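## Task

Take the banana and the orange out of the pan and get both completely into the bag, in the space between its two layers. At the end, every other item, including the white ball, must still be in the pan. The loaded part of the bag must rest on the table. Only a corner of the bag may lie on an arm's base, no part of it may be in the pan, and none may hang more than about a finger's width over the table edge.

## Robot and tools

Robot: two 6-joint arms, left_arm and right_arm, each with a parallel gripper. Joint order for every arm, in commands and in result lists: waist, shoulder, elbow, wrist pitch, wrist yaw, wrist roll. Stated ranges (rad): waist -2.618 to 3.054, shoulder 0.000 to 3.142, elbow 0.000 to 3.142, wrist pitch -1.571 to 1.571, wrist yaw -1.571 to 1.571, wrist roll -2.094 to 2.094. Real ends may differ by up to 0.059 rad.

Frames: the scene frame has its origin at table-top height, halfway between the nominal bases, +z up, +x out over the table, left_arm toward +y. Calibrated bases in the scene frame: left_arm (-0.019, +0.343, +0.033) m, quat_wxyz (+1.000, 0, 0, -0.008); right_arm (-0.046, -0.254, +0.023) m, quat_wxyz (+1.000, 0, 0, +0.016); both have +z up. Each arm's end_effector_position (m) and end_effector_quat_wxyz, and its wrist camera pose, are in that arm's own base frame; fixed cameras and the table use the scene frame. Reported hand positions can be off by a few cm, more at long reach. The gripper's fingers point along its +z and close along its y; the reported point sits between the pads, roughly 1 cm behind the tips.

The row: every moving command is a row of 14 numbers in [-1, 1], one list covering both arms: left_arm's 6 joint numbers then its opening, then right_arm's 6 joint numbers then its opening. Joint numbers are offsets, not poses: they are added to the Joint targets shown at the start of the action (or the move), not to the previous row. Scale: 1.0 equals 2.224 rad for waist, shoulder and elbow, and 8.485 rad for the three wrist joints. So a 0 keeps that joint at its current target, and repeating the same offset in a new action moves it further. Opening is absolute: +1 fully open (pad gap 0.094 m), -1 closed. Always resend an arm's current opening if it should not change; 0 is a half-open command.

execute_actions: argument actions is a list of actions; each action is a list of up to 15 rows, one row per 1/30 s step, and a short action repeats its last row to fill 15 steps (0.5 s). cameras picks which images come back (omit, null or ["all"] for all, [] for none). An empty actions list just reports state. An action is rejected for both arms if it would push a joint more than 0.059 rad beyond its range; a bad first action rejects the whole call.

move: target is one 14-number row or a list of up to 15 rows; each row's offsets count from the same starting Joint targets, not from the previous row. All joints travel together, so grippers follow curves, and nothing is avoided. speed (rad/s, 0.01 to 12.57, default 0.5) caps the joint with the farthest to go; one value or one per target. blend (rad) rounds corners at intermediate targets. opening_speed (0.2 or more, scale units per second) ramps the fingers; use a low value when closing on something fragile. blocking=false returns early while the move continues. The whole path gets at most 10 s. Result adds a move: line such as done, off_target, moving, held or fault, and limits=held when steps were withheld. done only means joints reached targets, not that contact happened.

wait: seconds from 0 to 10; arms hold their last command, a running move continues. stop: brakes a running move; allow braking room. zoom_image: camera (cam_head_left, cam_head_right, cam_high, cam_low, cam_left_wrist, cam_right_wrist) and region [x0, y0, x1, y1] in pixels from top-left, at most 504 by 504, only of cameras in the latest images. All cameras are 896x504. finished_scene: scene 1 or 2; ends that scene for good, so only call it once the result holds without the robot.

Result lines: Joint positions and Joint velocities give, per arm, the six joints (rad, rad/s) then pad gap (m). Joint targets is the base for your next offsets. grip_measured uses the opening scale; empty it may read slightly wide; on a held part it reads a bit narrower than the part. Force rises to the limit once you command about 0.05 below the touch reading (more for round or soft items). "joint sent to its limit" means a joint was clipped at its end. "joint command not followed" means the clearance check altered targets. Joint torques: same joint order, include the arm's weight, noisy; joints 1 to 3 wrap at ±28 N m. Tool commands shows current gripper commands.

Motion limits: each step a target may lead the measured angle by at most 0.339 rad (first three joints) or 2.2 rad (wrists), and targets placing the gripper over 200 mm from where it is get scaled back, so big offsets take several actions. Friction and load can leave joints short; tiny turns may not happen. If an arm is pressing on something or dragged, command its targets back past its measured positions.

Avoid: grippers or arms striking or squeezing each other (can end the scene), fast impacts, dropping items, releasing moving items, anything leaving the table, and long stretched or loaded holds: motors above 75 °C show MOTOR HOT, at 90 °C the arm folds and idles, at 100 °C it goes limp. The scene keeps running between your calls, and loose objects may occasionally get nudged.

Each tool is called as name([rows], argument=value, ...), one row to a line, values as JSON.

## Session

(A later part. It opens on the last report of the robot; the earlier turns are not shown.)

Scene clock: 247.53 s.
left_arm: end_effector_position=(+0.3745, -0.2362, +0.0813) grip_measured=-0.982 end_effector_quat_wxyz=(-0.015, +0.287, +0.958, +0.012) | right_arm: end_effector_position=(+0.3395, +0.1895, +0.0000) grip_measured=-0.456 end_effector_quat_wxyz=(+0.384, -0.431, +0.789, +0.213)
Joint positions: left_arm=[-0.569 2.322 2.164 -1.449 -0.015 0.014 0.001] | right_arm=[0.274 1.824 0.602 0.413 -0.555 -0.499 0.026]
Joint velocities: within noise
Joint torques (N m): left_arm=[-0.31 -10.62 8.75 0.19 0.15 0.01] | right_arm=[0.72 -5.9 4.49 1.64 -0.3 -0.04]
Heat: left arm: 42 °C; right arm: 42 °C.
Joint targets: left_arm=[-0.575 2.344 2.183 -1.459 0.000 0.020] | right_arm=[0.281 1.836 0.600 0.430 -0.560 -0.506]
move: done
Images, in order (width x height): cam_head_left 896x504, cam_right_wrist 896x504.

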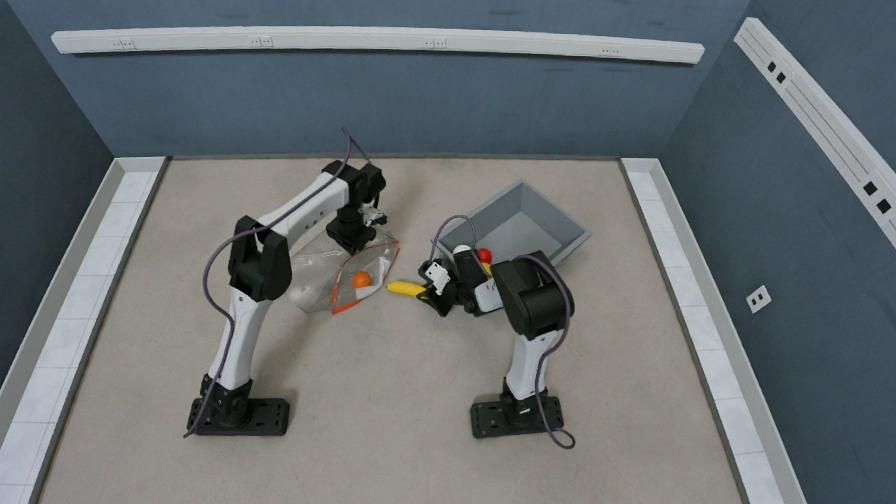

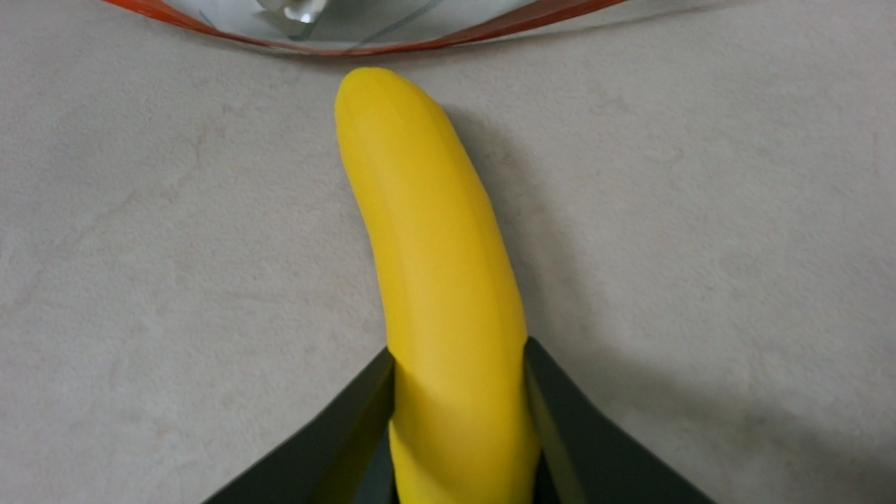

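move(target=[0,0,0,0,0,0,-1,0,-0.0791,0.0247,-0.0212,0,0,-0.5], speed=0.15, cameras=["cam_head_left","cam_right_wrist","cam_left_wrist","cam_low"])

zoom_image(camera="cam_head_left", region=[300, 200, 480, 340])

zoom_image(camera="cam_low", region=[340, 240, 560, 380])

Scene clock: 249.80 s.
left_arm: end_effector_position=(+0.3745, -0.2362, +0.0813) grip_measured=-0.982 end_effector_quat_wxyz=(-0.015, +0.287, +0.958, +0.012) | right_arm: end_effector_position=(+0.3367, +0.1888, +0.0314) grip_measured=-0.463 end_effector_quat_wxyz=(+0.382, -0.431, +0.789, +0.213)
Joint positions: left_arm=[-0.569 2.322 2.164 -1.449 -0.015 0.014 0.001] | right_arm=[0.274 1.692 0.632 0.247 -0.555 -0.499 0.025]
Joint velocities: within noise
Joint torques (N m): left_arm=[-0.28 -10.63 8.76 0.2 0.14 0.01] | right_arm=[0.72 -9.25 7.6 1.52 -0.3 -0.03]
Heat: left arm: 42 °C; right arm: 42 °C.
Joint targets: left_arm=[-0.575 2.344 2.183 -1.459 0.000 0.020] | right_arm=[0.281 1.660 0.655 0.250 -0.560 -0.506]
move: done
Images, in order (width x height): cam_head_left 896x504, cam_low 896x504, cam_left_wrist 896x504, cam_right_wrist 896x504.

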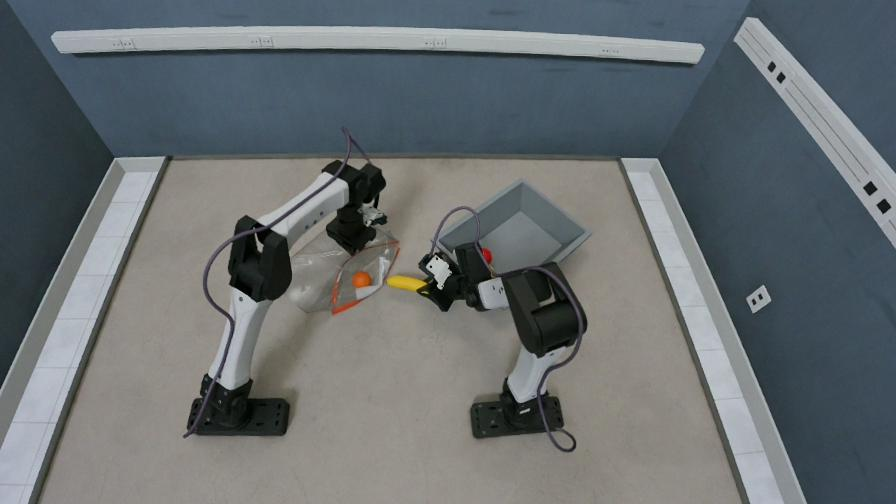

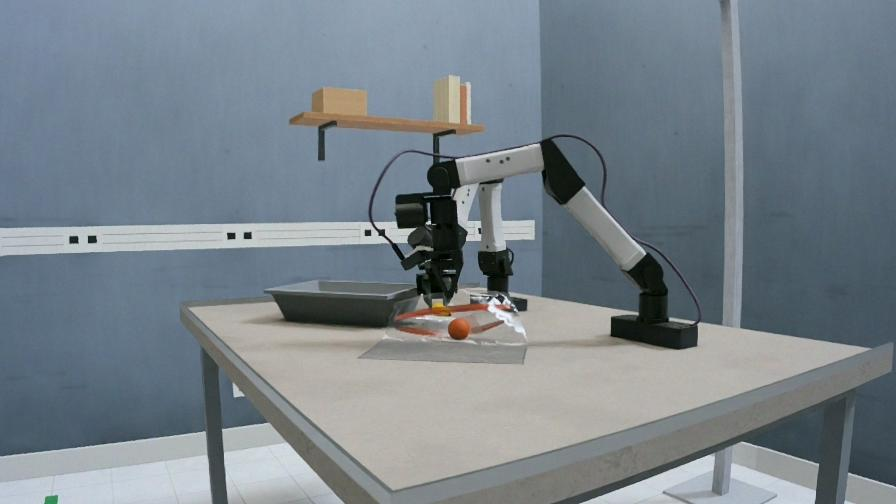

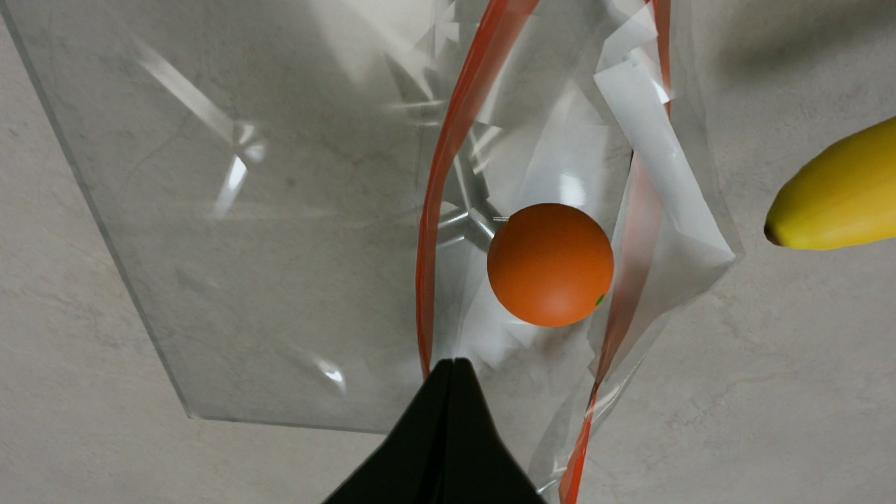

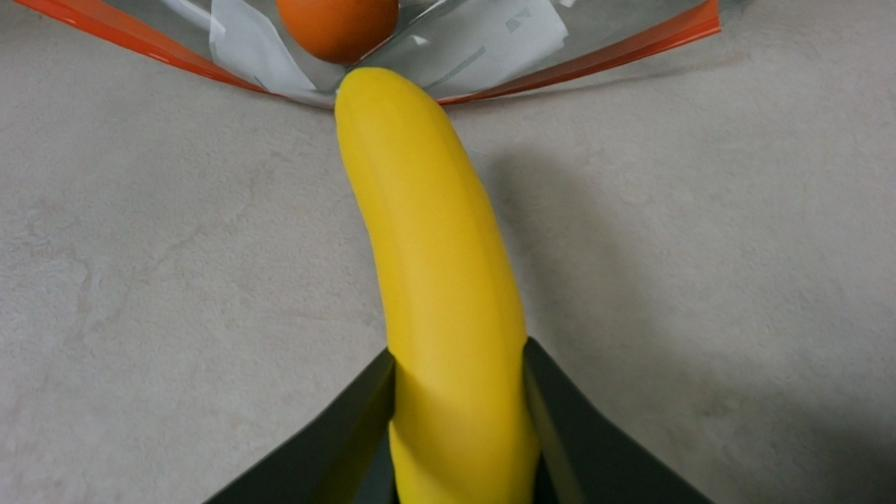

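Scaled by 2.800 from the camera's 896x504 image, which has a finer 1280x720 frame.

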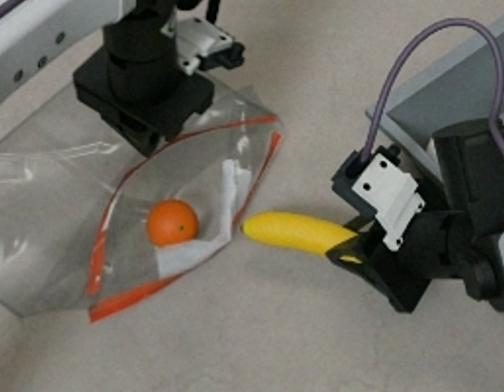

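Scaled by 2.291 from the camera's 896x504 image, which has a finer 1280x720 frame.

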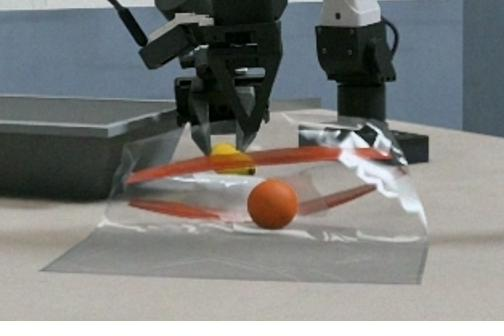

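move(target=[0,0,0,0,0,0,-1,0.0234,-0.0369,-0.0031,-0.0092,0.0253,0.0196,-0.5], speed=0.2, cameras=["cam_head_left","cam_right_wrist","cam_left_wrist","cam_low"])

zoom_image(camera="cam_head_left", region=[300, 200, 480, 340])

zoom_image(camera="cam_low", region=[340, 240, 560, 380])

Scene clock: 252.73 s.
left_arm: end_effector_position=(+0.3745, -0.2362, +0.0813) grip_measured=-0.982 end_effector_quat_wxyz=(-0.015, +0.287, +0.958, +0.012) | right_arm: end_effector_position=(+0.3401, +0.1778, +0.0372) grip_measured=-0.463 end_effector_quat_wxyz=(+0.367, -0.363, +0.841, +0.160)
Joint positions: left_arm=[-0.569 2.322 2.164 -1.449 -0.015 0.014 0.001] | right_arm=[0.326 1.61 0.632 0.168 -0.354 -0.347 0.025]
Joint velocities: within noise
Joint torques (N m): left_arm=[-0.27 -10.59 8.69 0.2 0.15 0.01] | right_arm=[0.75 -8.88 7.32 1.57 -0.18 0.13]
Heat: left arm: 42 °C; right arm: 42 °C.
Joint targets: left_arm=[-0.575 2.344 2.183 -1.459 0.000 0.020] | right_arm=[0.333 1.578 0.648 0.172 -0.346 -0.339]
move: done
Images, in order (width x height): cam_head_left 896x504, cam_low 896x504, cam_left_wrist 896x504, cam_right_wrist 896x504.

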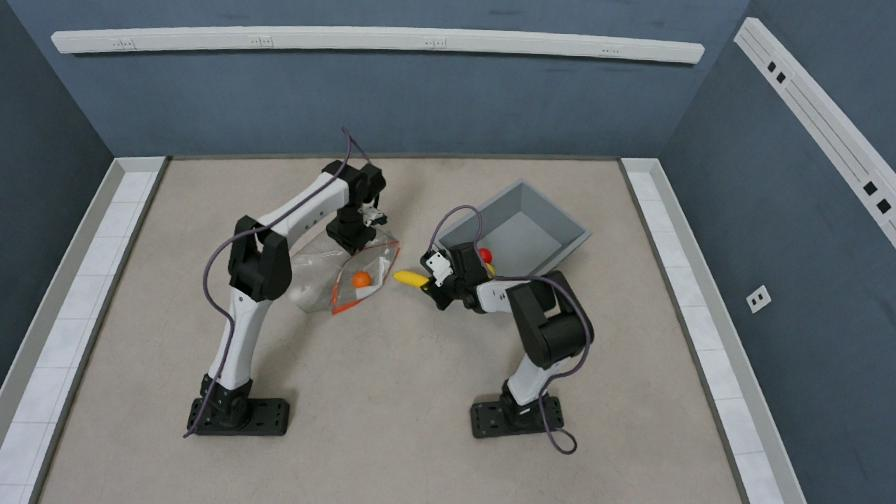

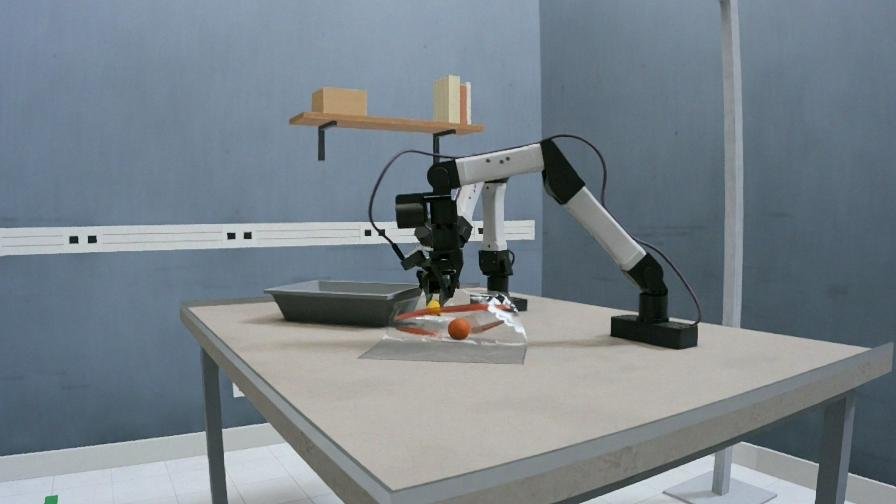

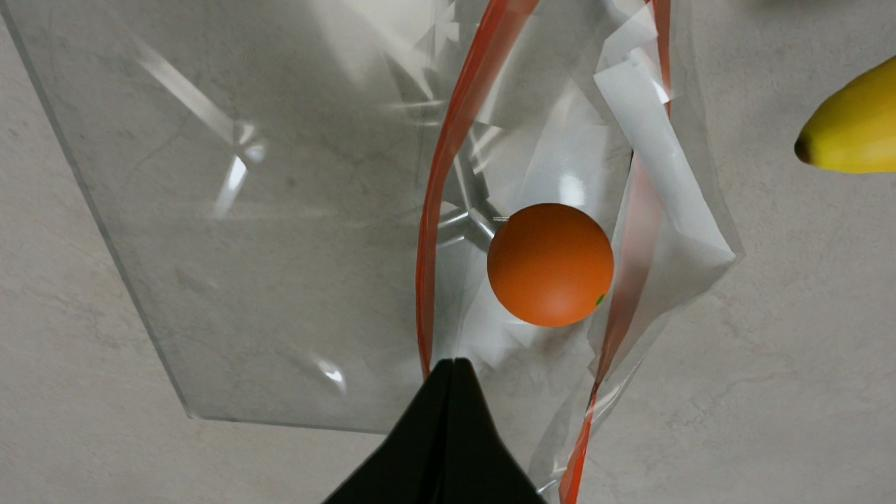

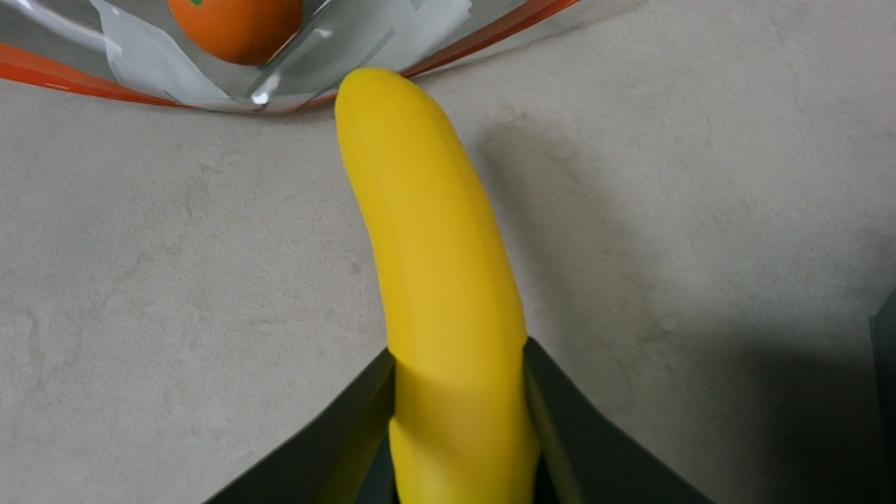

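Scaled by 2.800 from the camera's 896x504 image, which has a finer 1280x720 frame.

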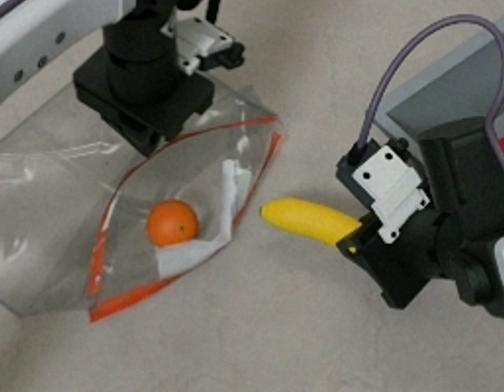

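Scaled by 2.291 from the camera's 896x504 image, which has a finer 1280x720 frame.

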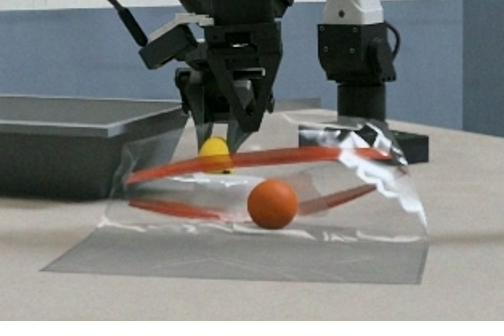

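move(target=[0,0,0,0,0,0,-1,0.0643,0.1246,0.1353,-0.0079,0.0139,0.0131,-0.5], speed=0.15, cameras=["cam_head_left","cam_right_wrist","cam_left_wrist","cam_low"])

zoom_image(camera="cam_head_left", region=[300, 200, 480, 340])

zoom_image(camera="cam_low", region=[340, 240, 560, 380])

Scene clock: 255.70 s.
left_arm: end_effector_position=(+0.3745, -0.2362, +0.0813) grip_measured=-0.982 end_effector_quat_wxyz=(-0.015, +0.287, +0.958, +0.012) | right_arm: end_effector_position=(+0.3841, +0.2406, +0.0326) grip_measured=-0.463 end_effector_quat_wxyz=(+0.348, -0.360, +0.852, +0.152)
Joint positions: left_arm=[-0.569 2.322 2.164 -1.449 -0.015 0.014 0.001] | right_arm=[0.47 1.843 0.922 0.101 -0.237 -0.236 0.025]
Joint velocities: within noise
Joint torques (N m): left_arm=[-0.31 -10.62 8.75 0.2 0.13 0.02] | right_arm=[0.61 -7.3 8.54 1.62 -0.06 0.14]
Heat: left arm: 42 °C; right arm: 42 °C.
Joint targets: left_arm=[-0.575 2.344 2.183 -1.459 0.000 0.020] | right_arm=[0.477 1.855 0.949 0.105 -0.228 -0.228]
move: done
Images, in order (width x height): cam_head_left 896x504, cam_low 896x504, cam_left_wrist 896x504, cam_right_wrist 896x504.

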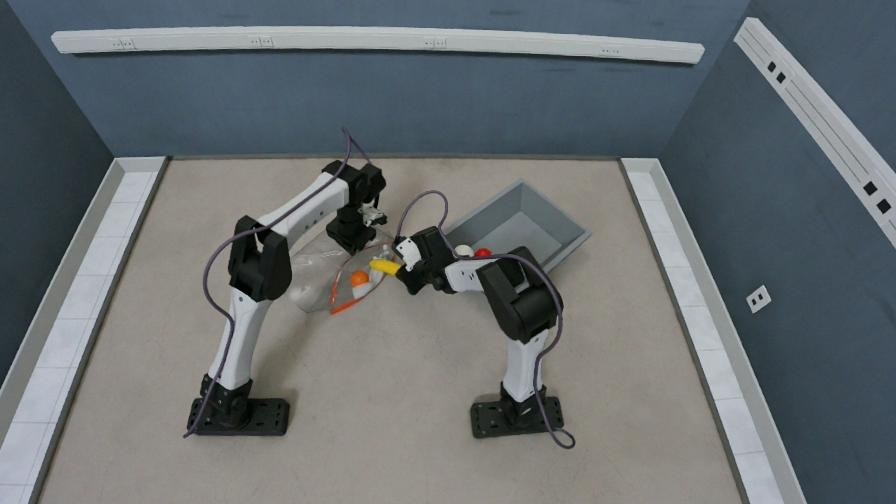

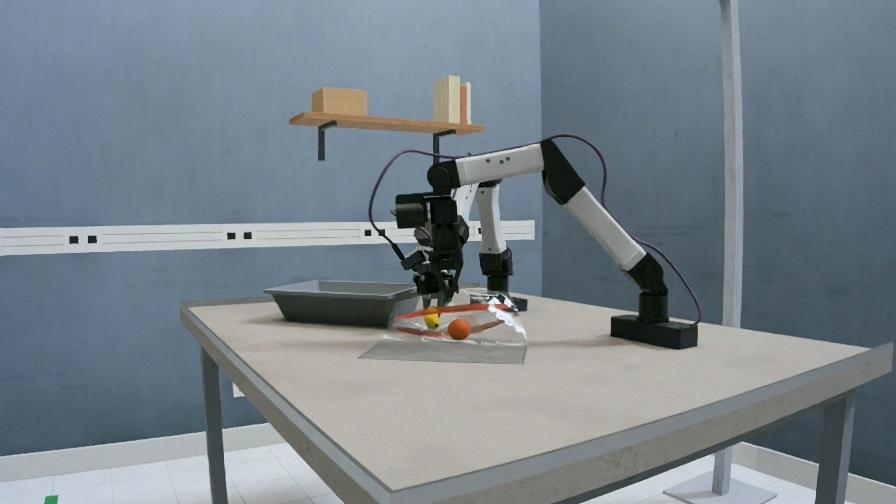

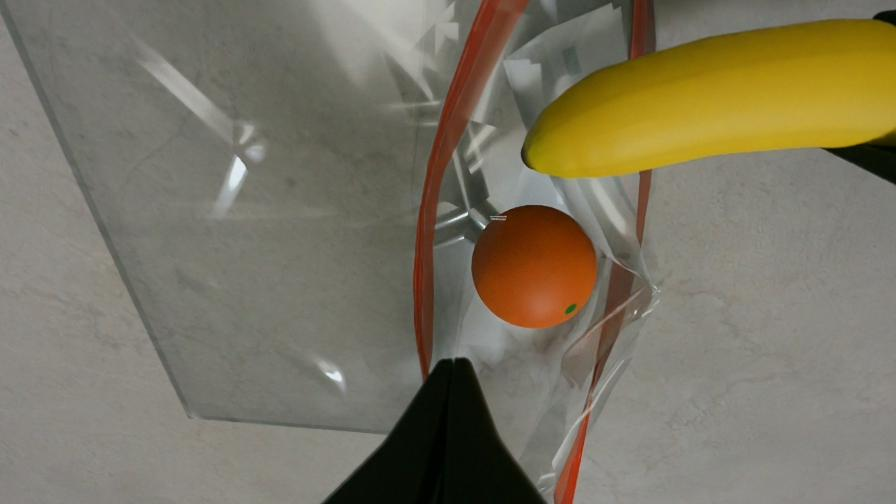

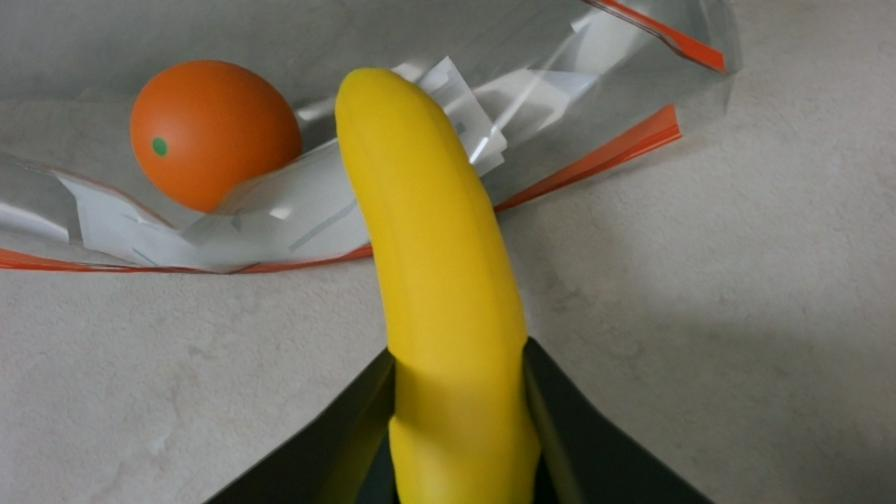

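Scaled by 2.800 from the camera's 896x504 image, which has a finer 1280x720 frame.

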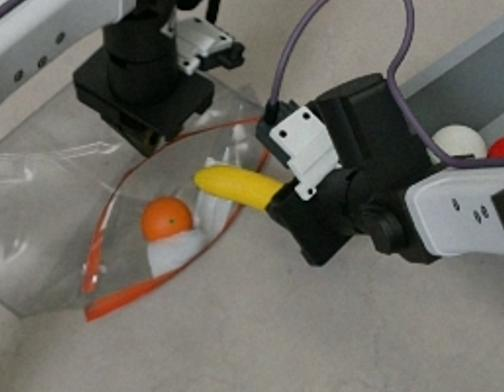

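Scaled by 2.291 from the camera's 896x504 image, which has a finer 1280x720 frame.

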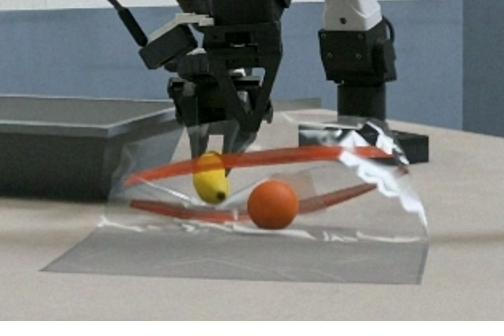

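move([
  [0,0,0,0,0,0,-1,0.0144,0.0391,0.0481,-0.0018,0.0029,0.0015,-0.5],
  [0,0,0,0,0,0,-1,0.0144,0.0717,0.0220,0.0124,0.0029,0.0015,-0.5],
], speed=0.15, cameras=["cam_head_left","cam_right_wrist","cam_left_wrist","cam_low"])

zoom_image(camera="cam_head_left", region=[300, 200, 480, 340])

zoom_image(camera="cam_low", region=[340, 240, 560, 380])

Scene clock: 258.60 s.
left_arm: end_effector_position=(+0.3745, -0.2362, +0.0813) grip_measured=-0.982 end_effector_quat_wxyz=(-0.015, +0.287, +0.958, +0.012) | right_arm: end_effector_position=(+0.4063, +0.2641, +0.0093) grip_measured=-0.463 end_effector_quat_wxyz=(+0.361, -0.363, +0.846, +0.149)
Joint positions: left_arm=[-0.569 2.322 2.164 -1.449 -0.015 0.014 0.001] | right_arm=[0.502 1.997 1.004 0.202 -0.212 -0.222 0.025]
Joint velocities: within noise
Joint torques (N m): left_arm=[-0.27 -10.59 8.7 0.2 0.14 0] | right_arm=[0.7 -7.75 5.24 1.62 -0.03 0.12]
Heat: left arm: 42 °C; right arm: 42 °C.
Joint targets: left_arm=[-0.575 2.344 2.183 -1.459 0.000 0.020] | right_arm=[0.509 2.014 0.998 0.210 -0.203 -0.215]
move: done
Images, in order (width x height): cam_head_left 896x504, cam_low 896x504, cam_left_wrist 896x504, cam_right_wrist 896x504.

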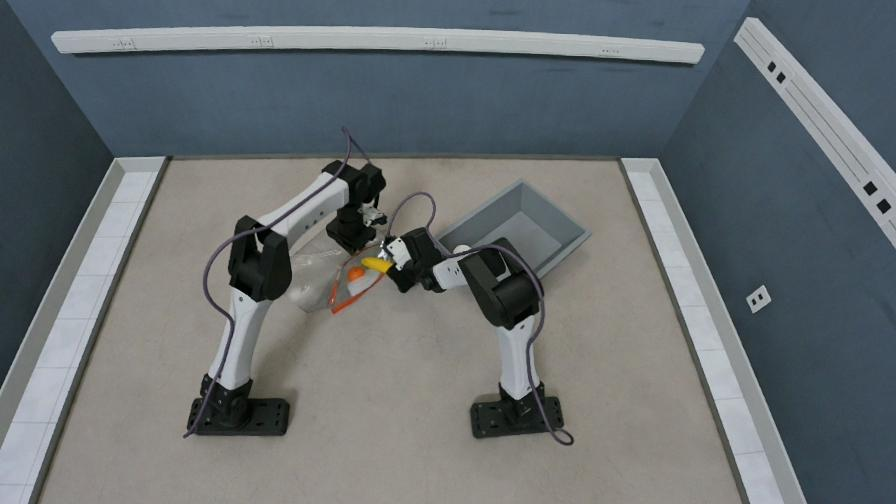

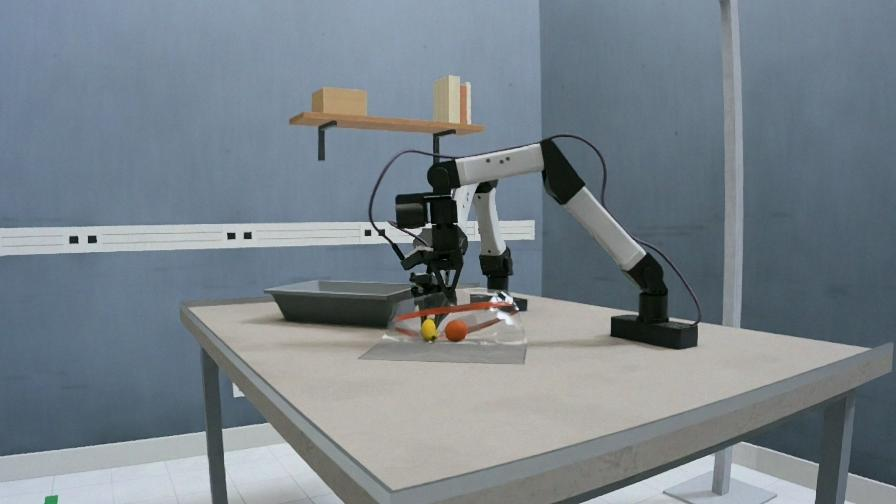

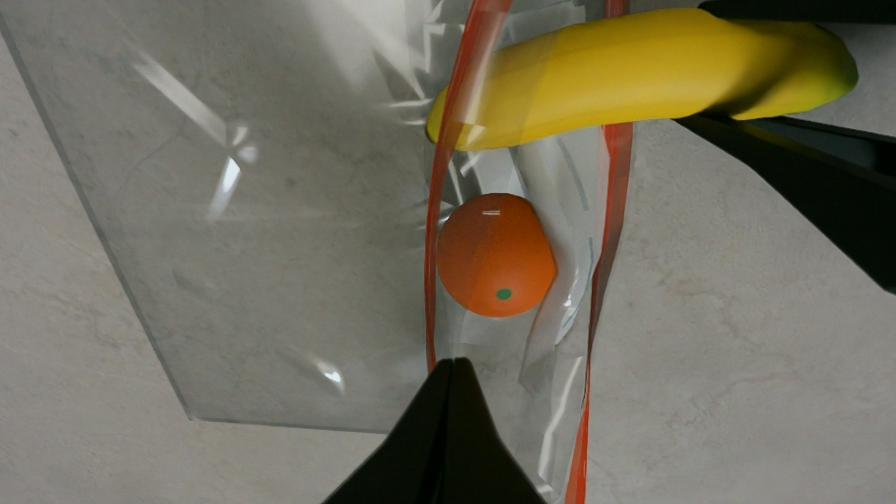

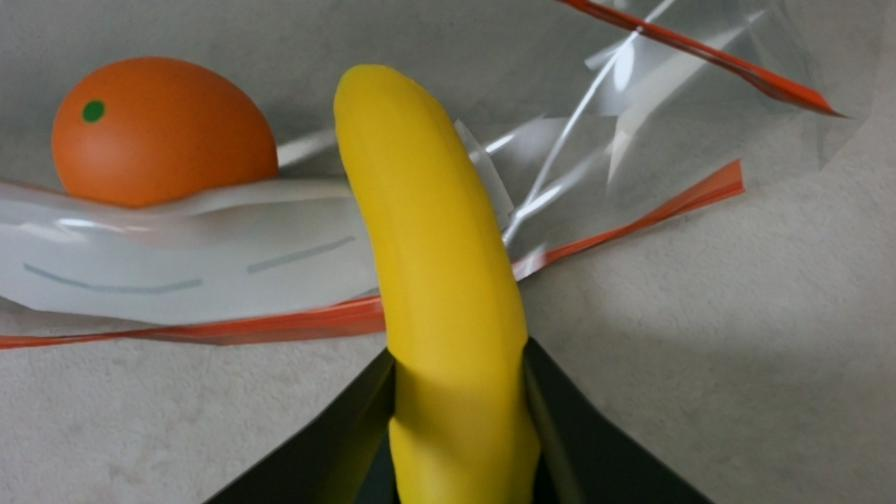

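Scaled by 2.800 from the camera's 896x504 image, which has a finer 1280x720 frame.

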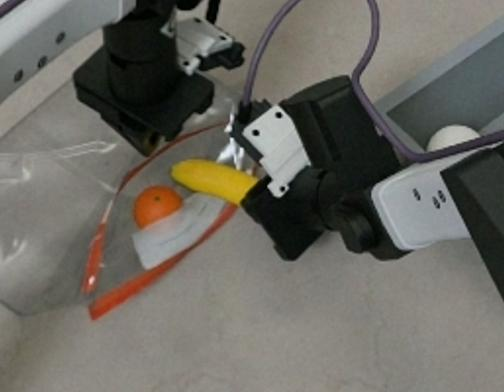

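Scaled by 2.291 from the camera's 896x504 image, which has a finer 1280x720 frame.

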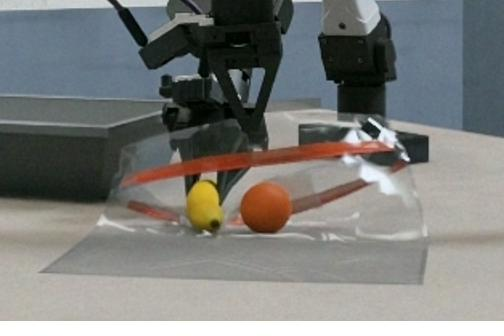

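move(target=[0,0,0,0,0,0,-1,0,0.009,0,0,0,0,-0.5], speed=0.1, cameras=[])

move(target=[0,0,0,0,0,0,-1,0,0,0,0,0,0,-0.15], opening_speed=0.3, cameras=["cam_left_wrist","cam_right_wrist"])

Scene clock: 259.63 s.
left_arm: end_effector_position=(+0.3745, -0.2362, +0.0813) grip_measured=-0.982 end_effector_quat_wxyz=(-0.015, +0.287, +0.958, +0.012) | right_arm: end_effector_position=(+0.4083, +0.2652, +0.0067) grip_measured=-0.463 end_effector_quat_wxyz=(+0.364, -0.363, +0.845, +0.150)
Joint positions: left_arm=[-0.569 2.322 2.164 -1.449 -0.015 0.014 0.001] | right_arm=[0.502 2.01 1.004 0.223 -0.212 -0.222 0.025]
Joint velocities: within noise
Joint torques (N m): left_arm=[-0.27 -10.65 8.76 0.19 0.15 0.01] | right_arm=[0.68 -7.34 5.22 1.41 -0.04 0.11]
Heat: left arm: 42 °C; right arm: 42 °C.
Joint targets: left_arm=[-0.575 2.344 2.183 -1.459 0.000 0.020] | right_arm=[0.509 2.034 0.998 0.210 -0.203 -0.215]
move: done
No camera images: "cameras" was empty.

Scene clock: 261.00 s.
left_arm: end_effector_position=(+0.3745, -0.2362, +0.0813) grip_measured=-0.982 end_effector_quat_wxyz=(-0.015, +0.287, +0.958, +0.012) | right_arm: end_effector_position=(+0.4049, +0.2633, -0.0011) grip_measured=-0.151 end_effector_quat_wxyz=(+0.352, -0.363, +0.850, +0.149)
Joint positions: left_arm=[-0.569 2.322 2.164 -1.449 -0.015 0.014 0.001] | right_arm=[0.502 2.021 1.004 0.208 -0.212 -0.222 0.04]
Joint velocities: within noise
Joint torques (N m): left_arm=[-0.31 -10.63 8.75 0.2 0.14 0.01] | right_arm=[0.69 -8.31 5.12 1.55 -0.03 0.11]
Heat: left arm: 42 °C; right arm: 41 °C.
Joint targets: left_arm=[-0.575 2.344 2.183 -1.459 0.000 0.020] | right_arm=[0.509 2.034 0.998 0.210 -0.203 -0.215]
move: done
Images, in order (width x height): cam_left_wrist 896x504, cam_right_wrist 896x504.

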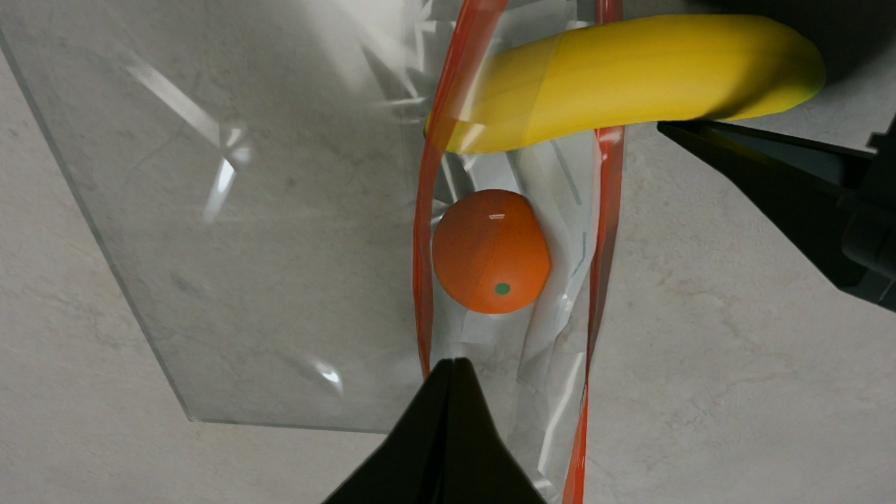

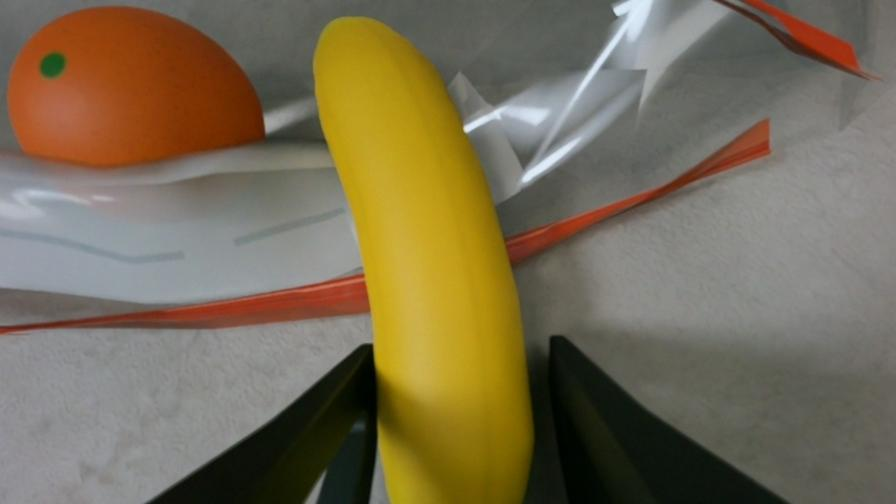

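move([
  [0,0,0,0,0,0,-1,-0.0144,-0.004,-0.049,0.0315,-0.008,0.0009,0.1],
  [0,0,0,0,0,0,-1,-0.0288,0.0211,-0.0980,0.0629,-0.0160,0.0018,0.1],
], speed=0.2, blend=0.02, cameras=["cam_left_wrist","cam_right_wrist","cam_head_left"])

zoom_image(camera="cam_head_left", region=[300, 200, 480, 340])

Scene clock: 282.37 s.
left_arm: end_effector_position=(+0.3745, -0.2362, +0.0813) grip_measured=-0.982 end_effector_quat_wxyz=(-0.015, +0.287, +0.958, +0.012) | right_arm: end_effector_position=(+0.4010, +0.2562, +0.0005) grip_measured=+0.099 end_effector_quat_wxyz=(+0.455, -0.354, +0.792, +0.200)
Joint positions: left_arm=[-0.569 2.322 2.164 -1.449 -0.015 0.014 0.001] | right_arm=[0.452 2.069 0.783 0.723 -0.328 -0.207 0.052]
Joint velocities: within noise
Joint torques (N m): left_arm=[-0.27 -10.62 8.75 0.19 0.14 0] | right_arm=[-0.69 -7.8 4.38 1.93 -0.23 0.11]
Heat: left arm: 43 °C; right arm: 41 °C.
Joint targets: left_arm=[-0.575 2.344 2.183 -1.459 0.000 0.020] | right_arm=[0.444 2.081 0.780 0.744 -0.339 -0.200]
move: done
Images, in order (width x height): cam_head_left 896x504, cam_left_wrist 896x504, cam_right_wrist 896x504.

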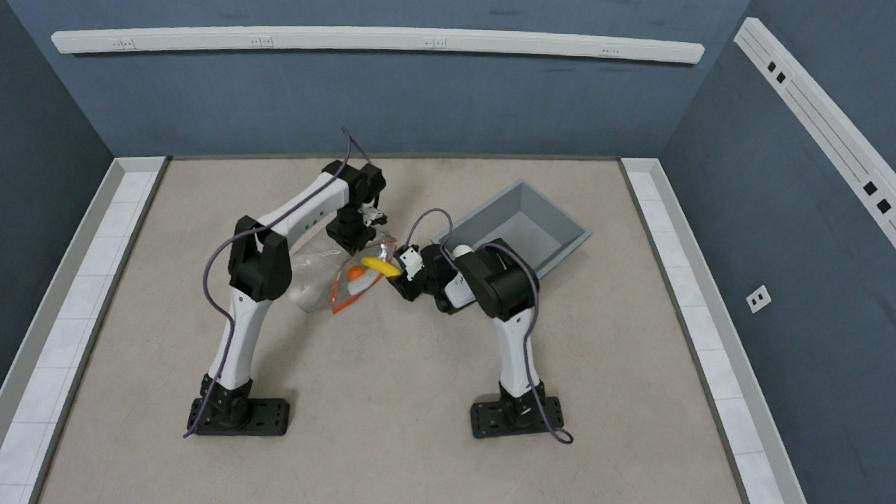

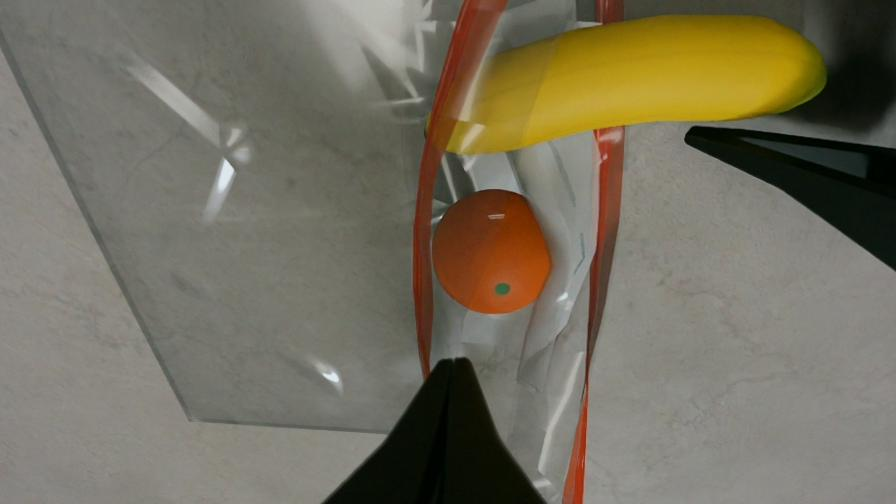

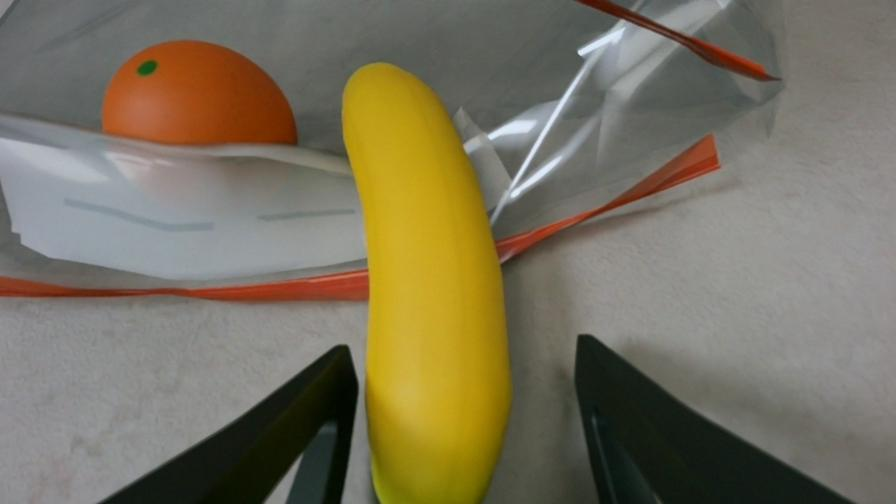

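Scaled by 2.800 from the camera's 896x504 image, which has a finer 1280x720 frame.

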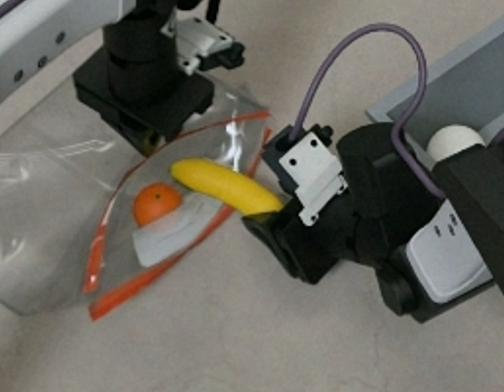

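move(target=[0,0,0,0,0,0,-1,0,0,0,0,0,0,-0.5], opening_speed=0.35)

Scene clock: 285.77 s.
left_arm: end_effector_position=(+0.3745, -0.2362, +0.0813) grip_measured=-0.982 end_effector_quat_wxyz=(-0.015, +0.287, +0.958, +0.012) | right_arm: end_effector_position=(+0.4010, +0.2564, +0.0008) grip_measured=-0.475 end_effector_quat_wxyz=(+0.455, -0.354, +0.792, +0.201)
Joint positions: left_arm=[-0.569 2.322 2.164 -1.449 -0.015 0.014 0.001] | right_arm=[0.452 2.069 0.783 0.724 -0.329 -0.207 0.025]
Joint velocities: within noise
Joint torques (N m): left_arm=[-0.27 -10.63 8.72 0.19 0.15 0.01] | right_arm=[-0.7 -7.8 4.38 1.97 -0.22 0.11]
Heat: left arm: 43 °C; right arm: 41 °C.
Joint targets: left_arm=[-0.575 2.344 2.183 -1.459 0.000 0.020] | right_arm=[0.444 2.081 0.780 0.744 -0.339 -0.200]
move: done

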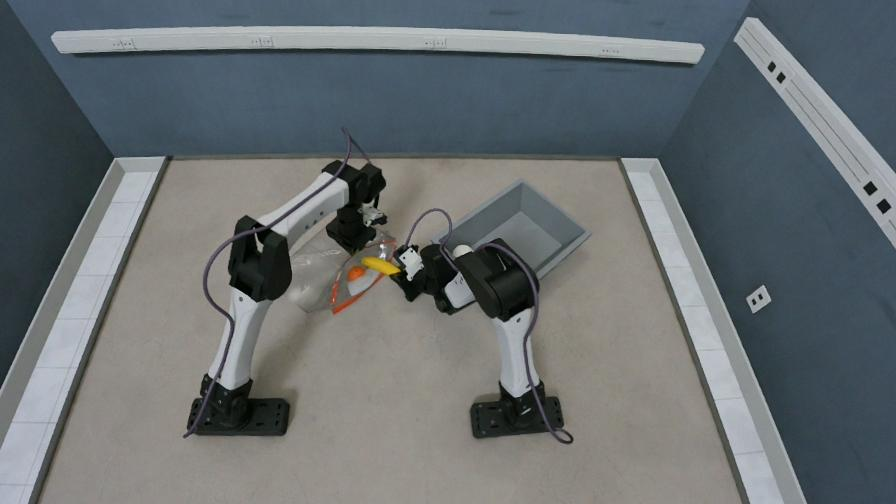

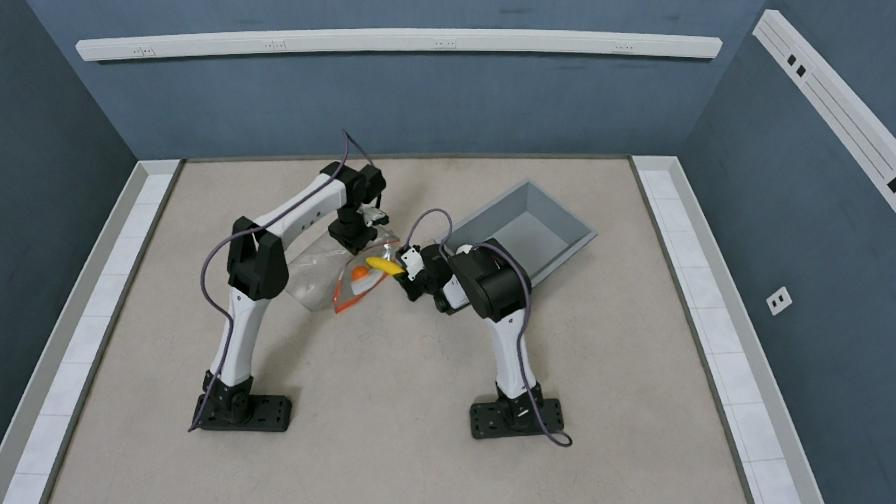

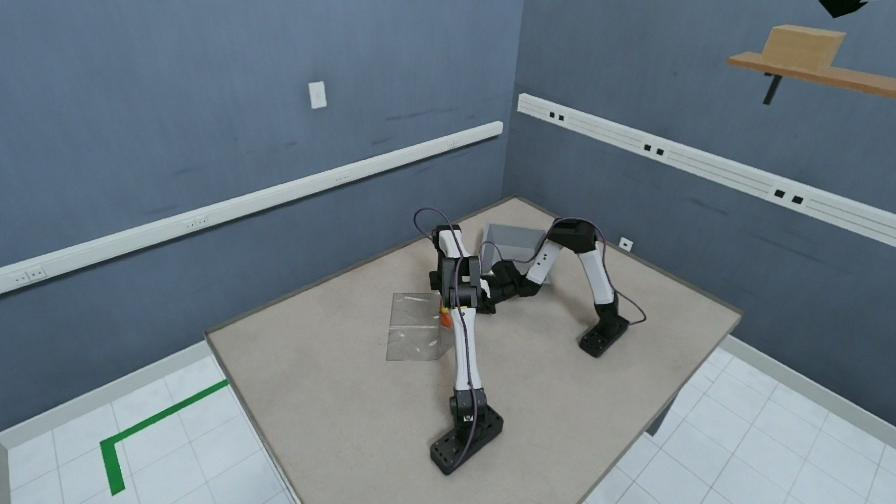

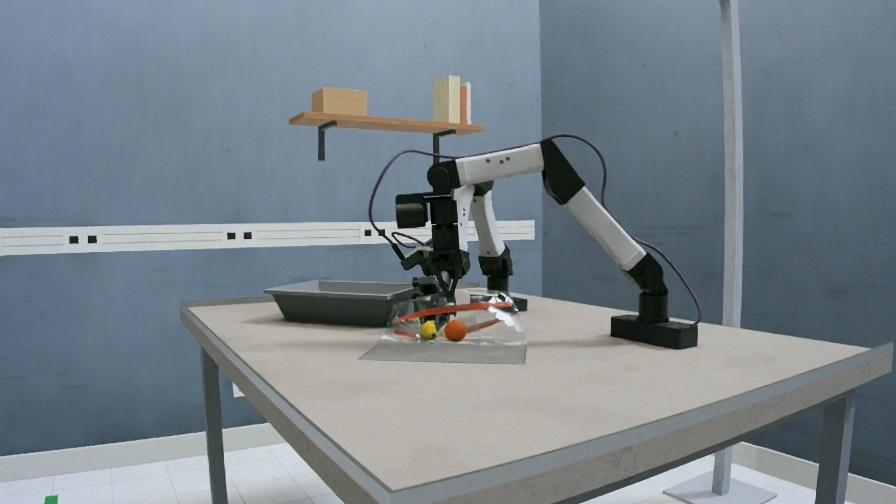

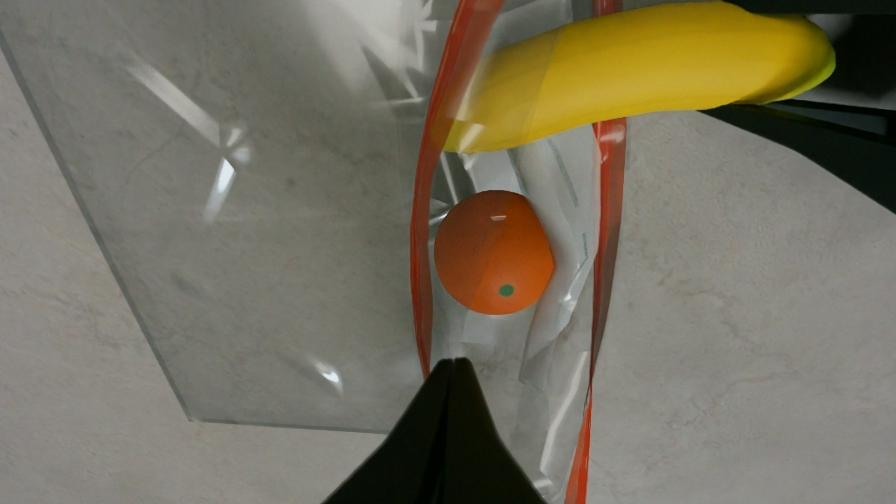

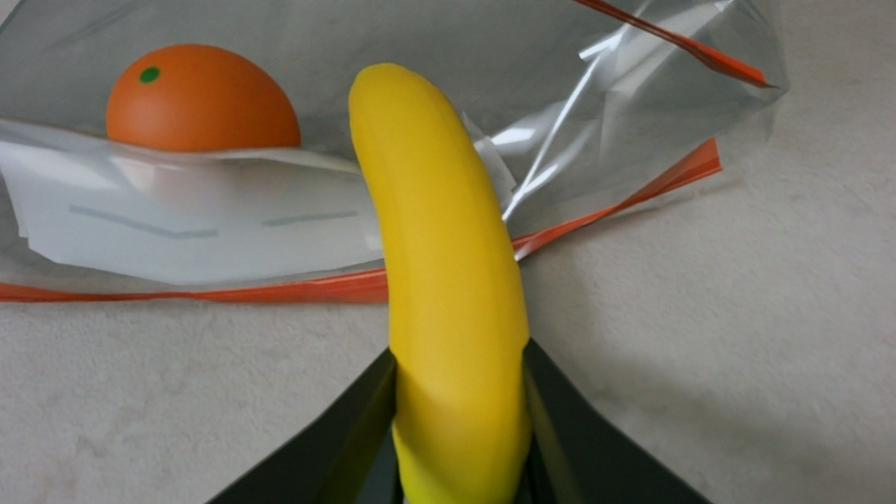

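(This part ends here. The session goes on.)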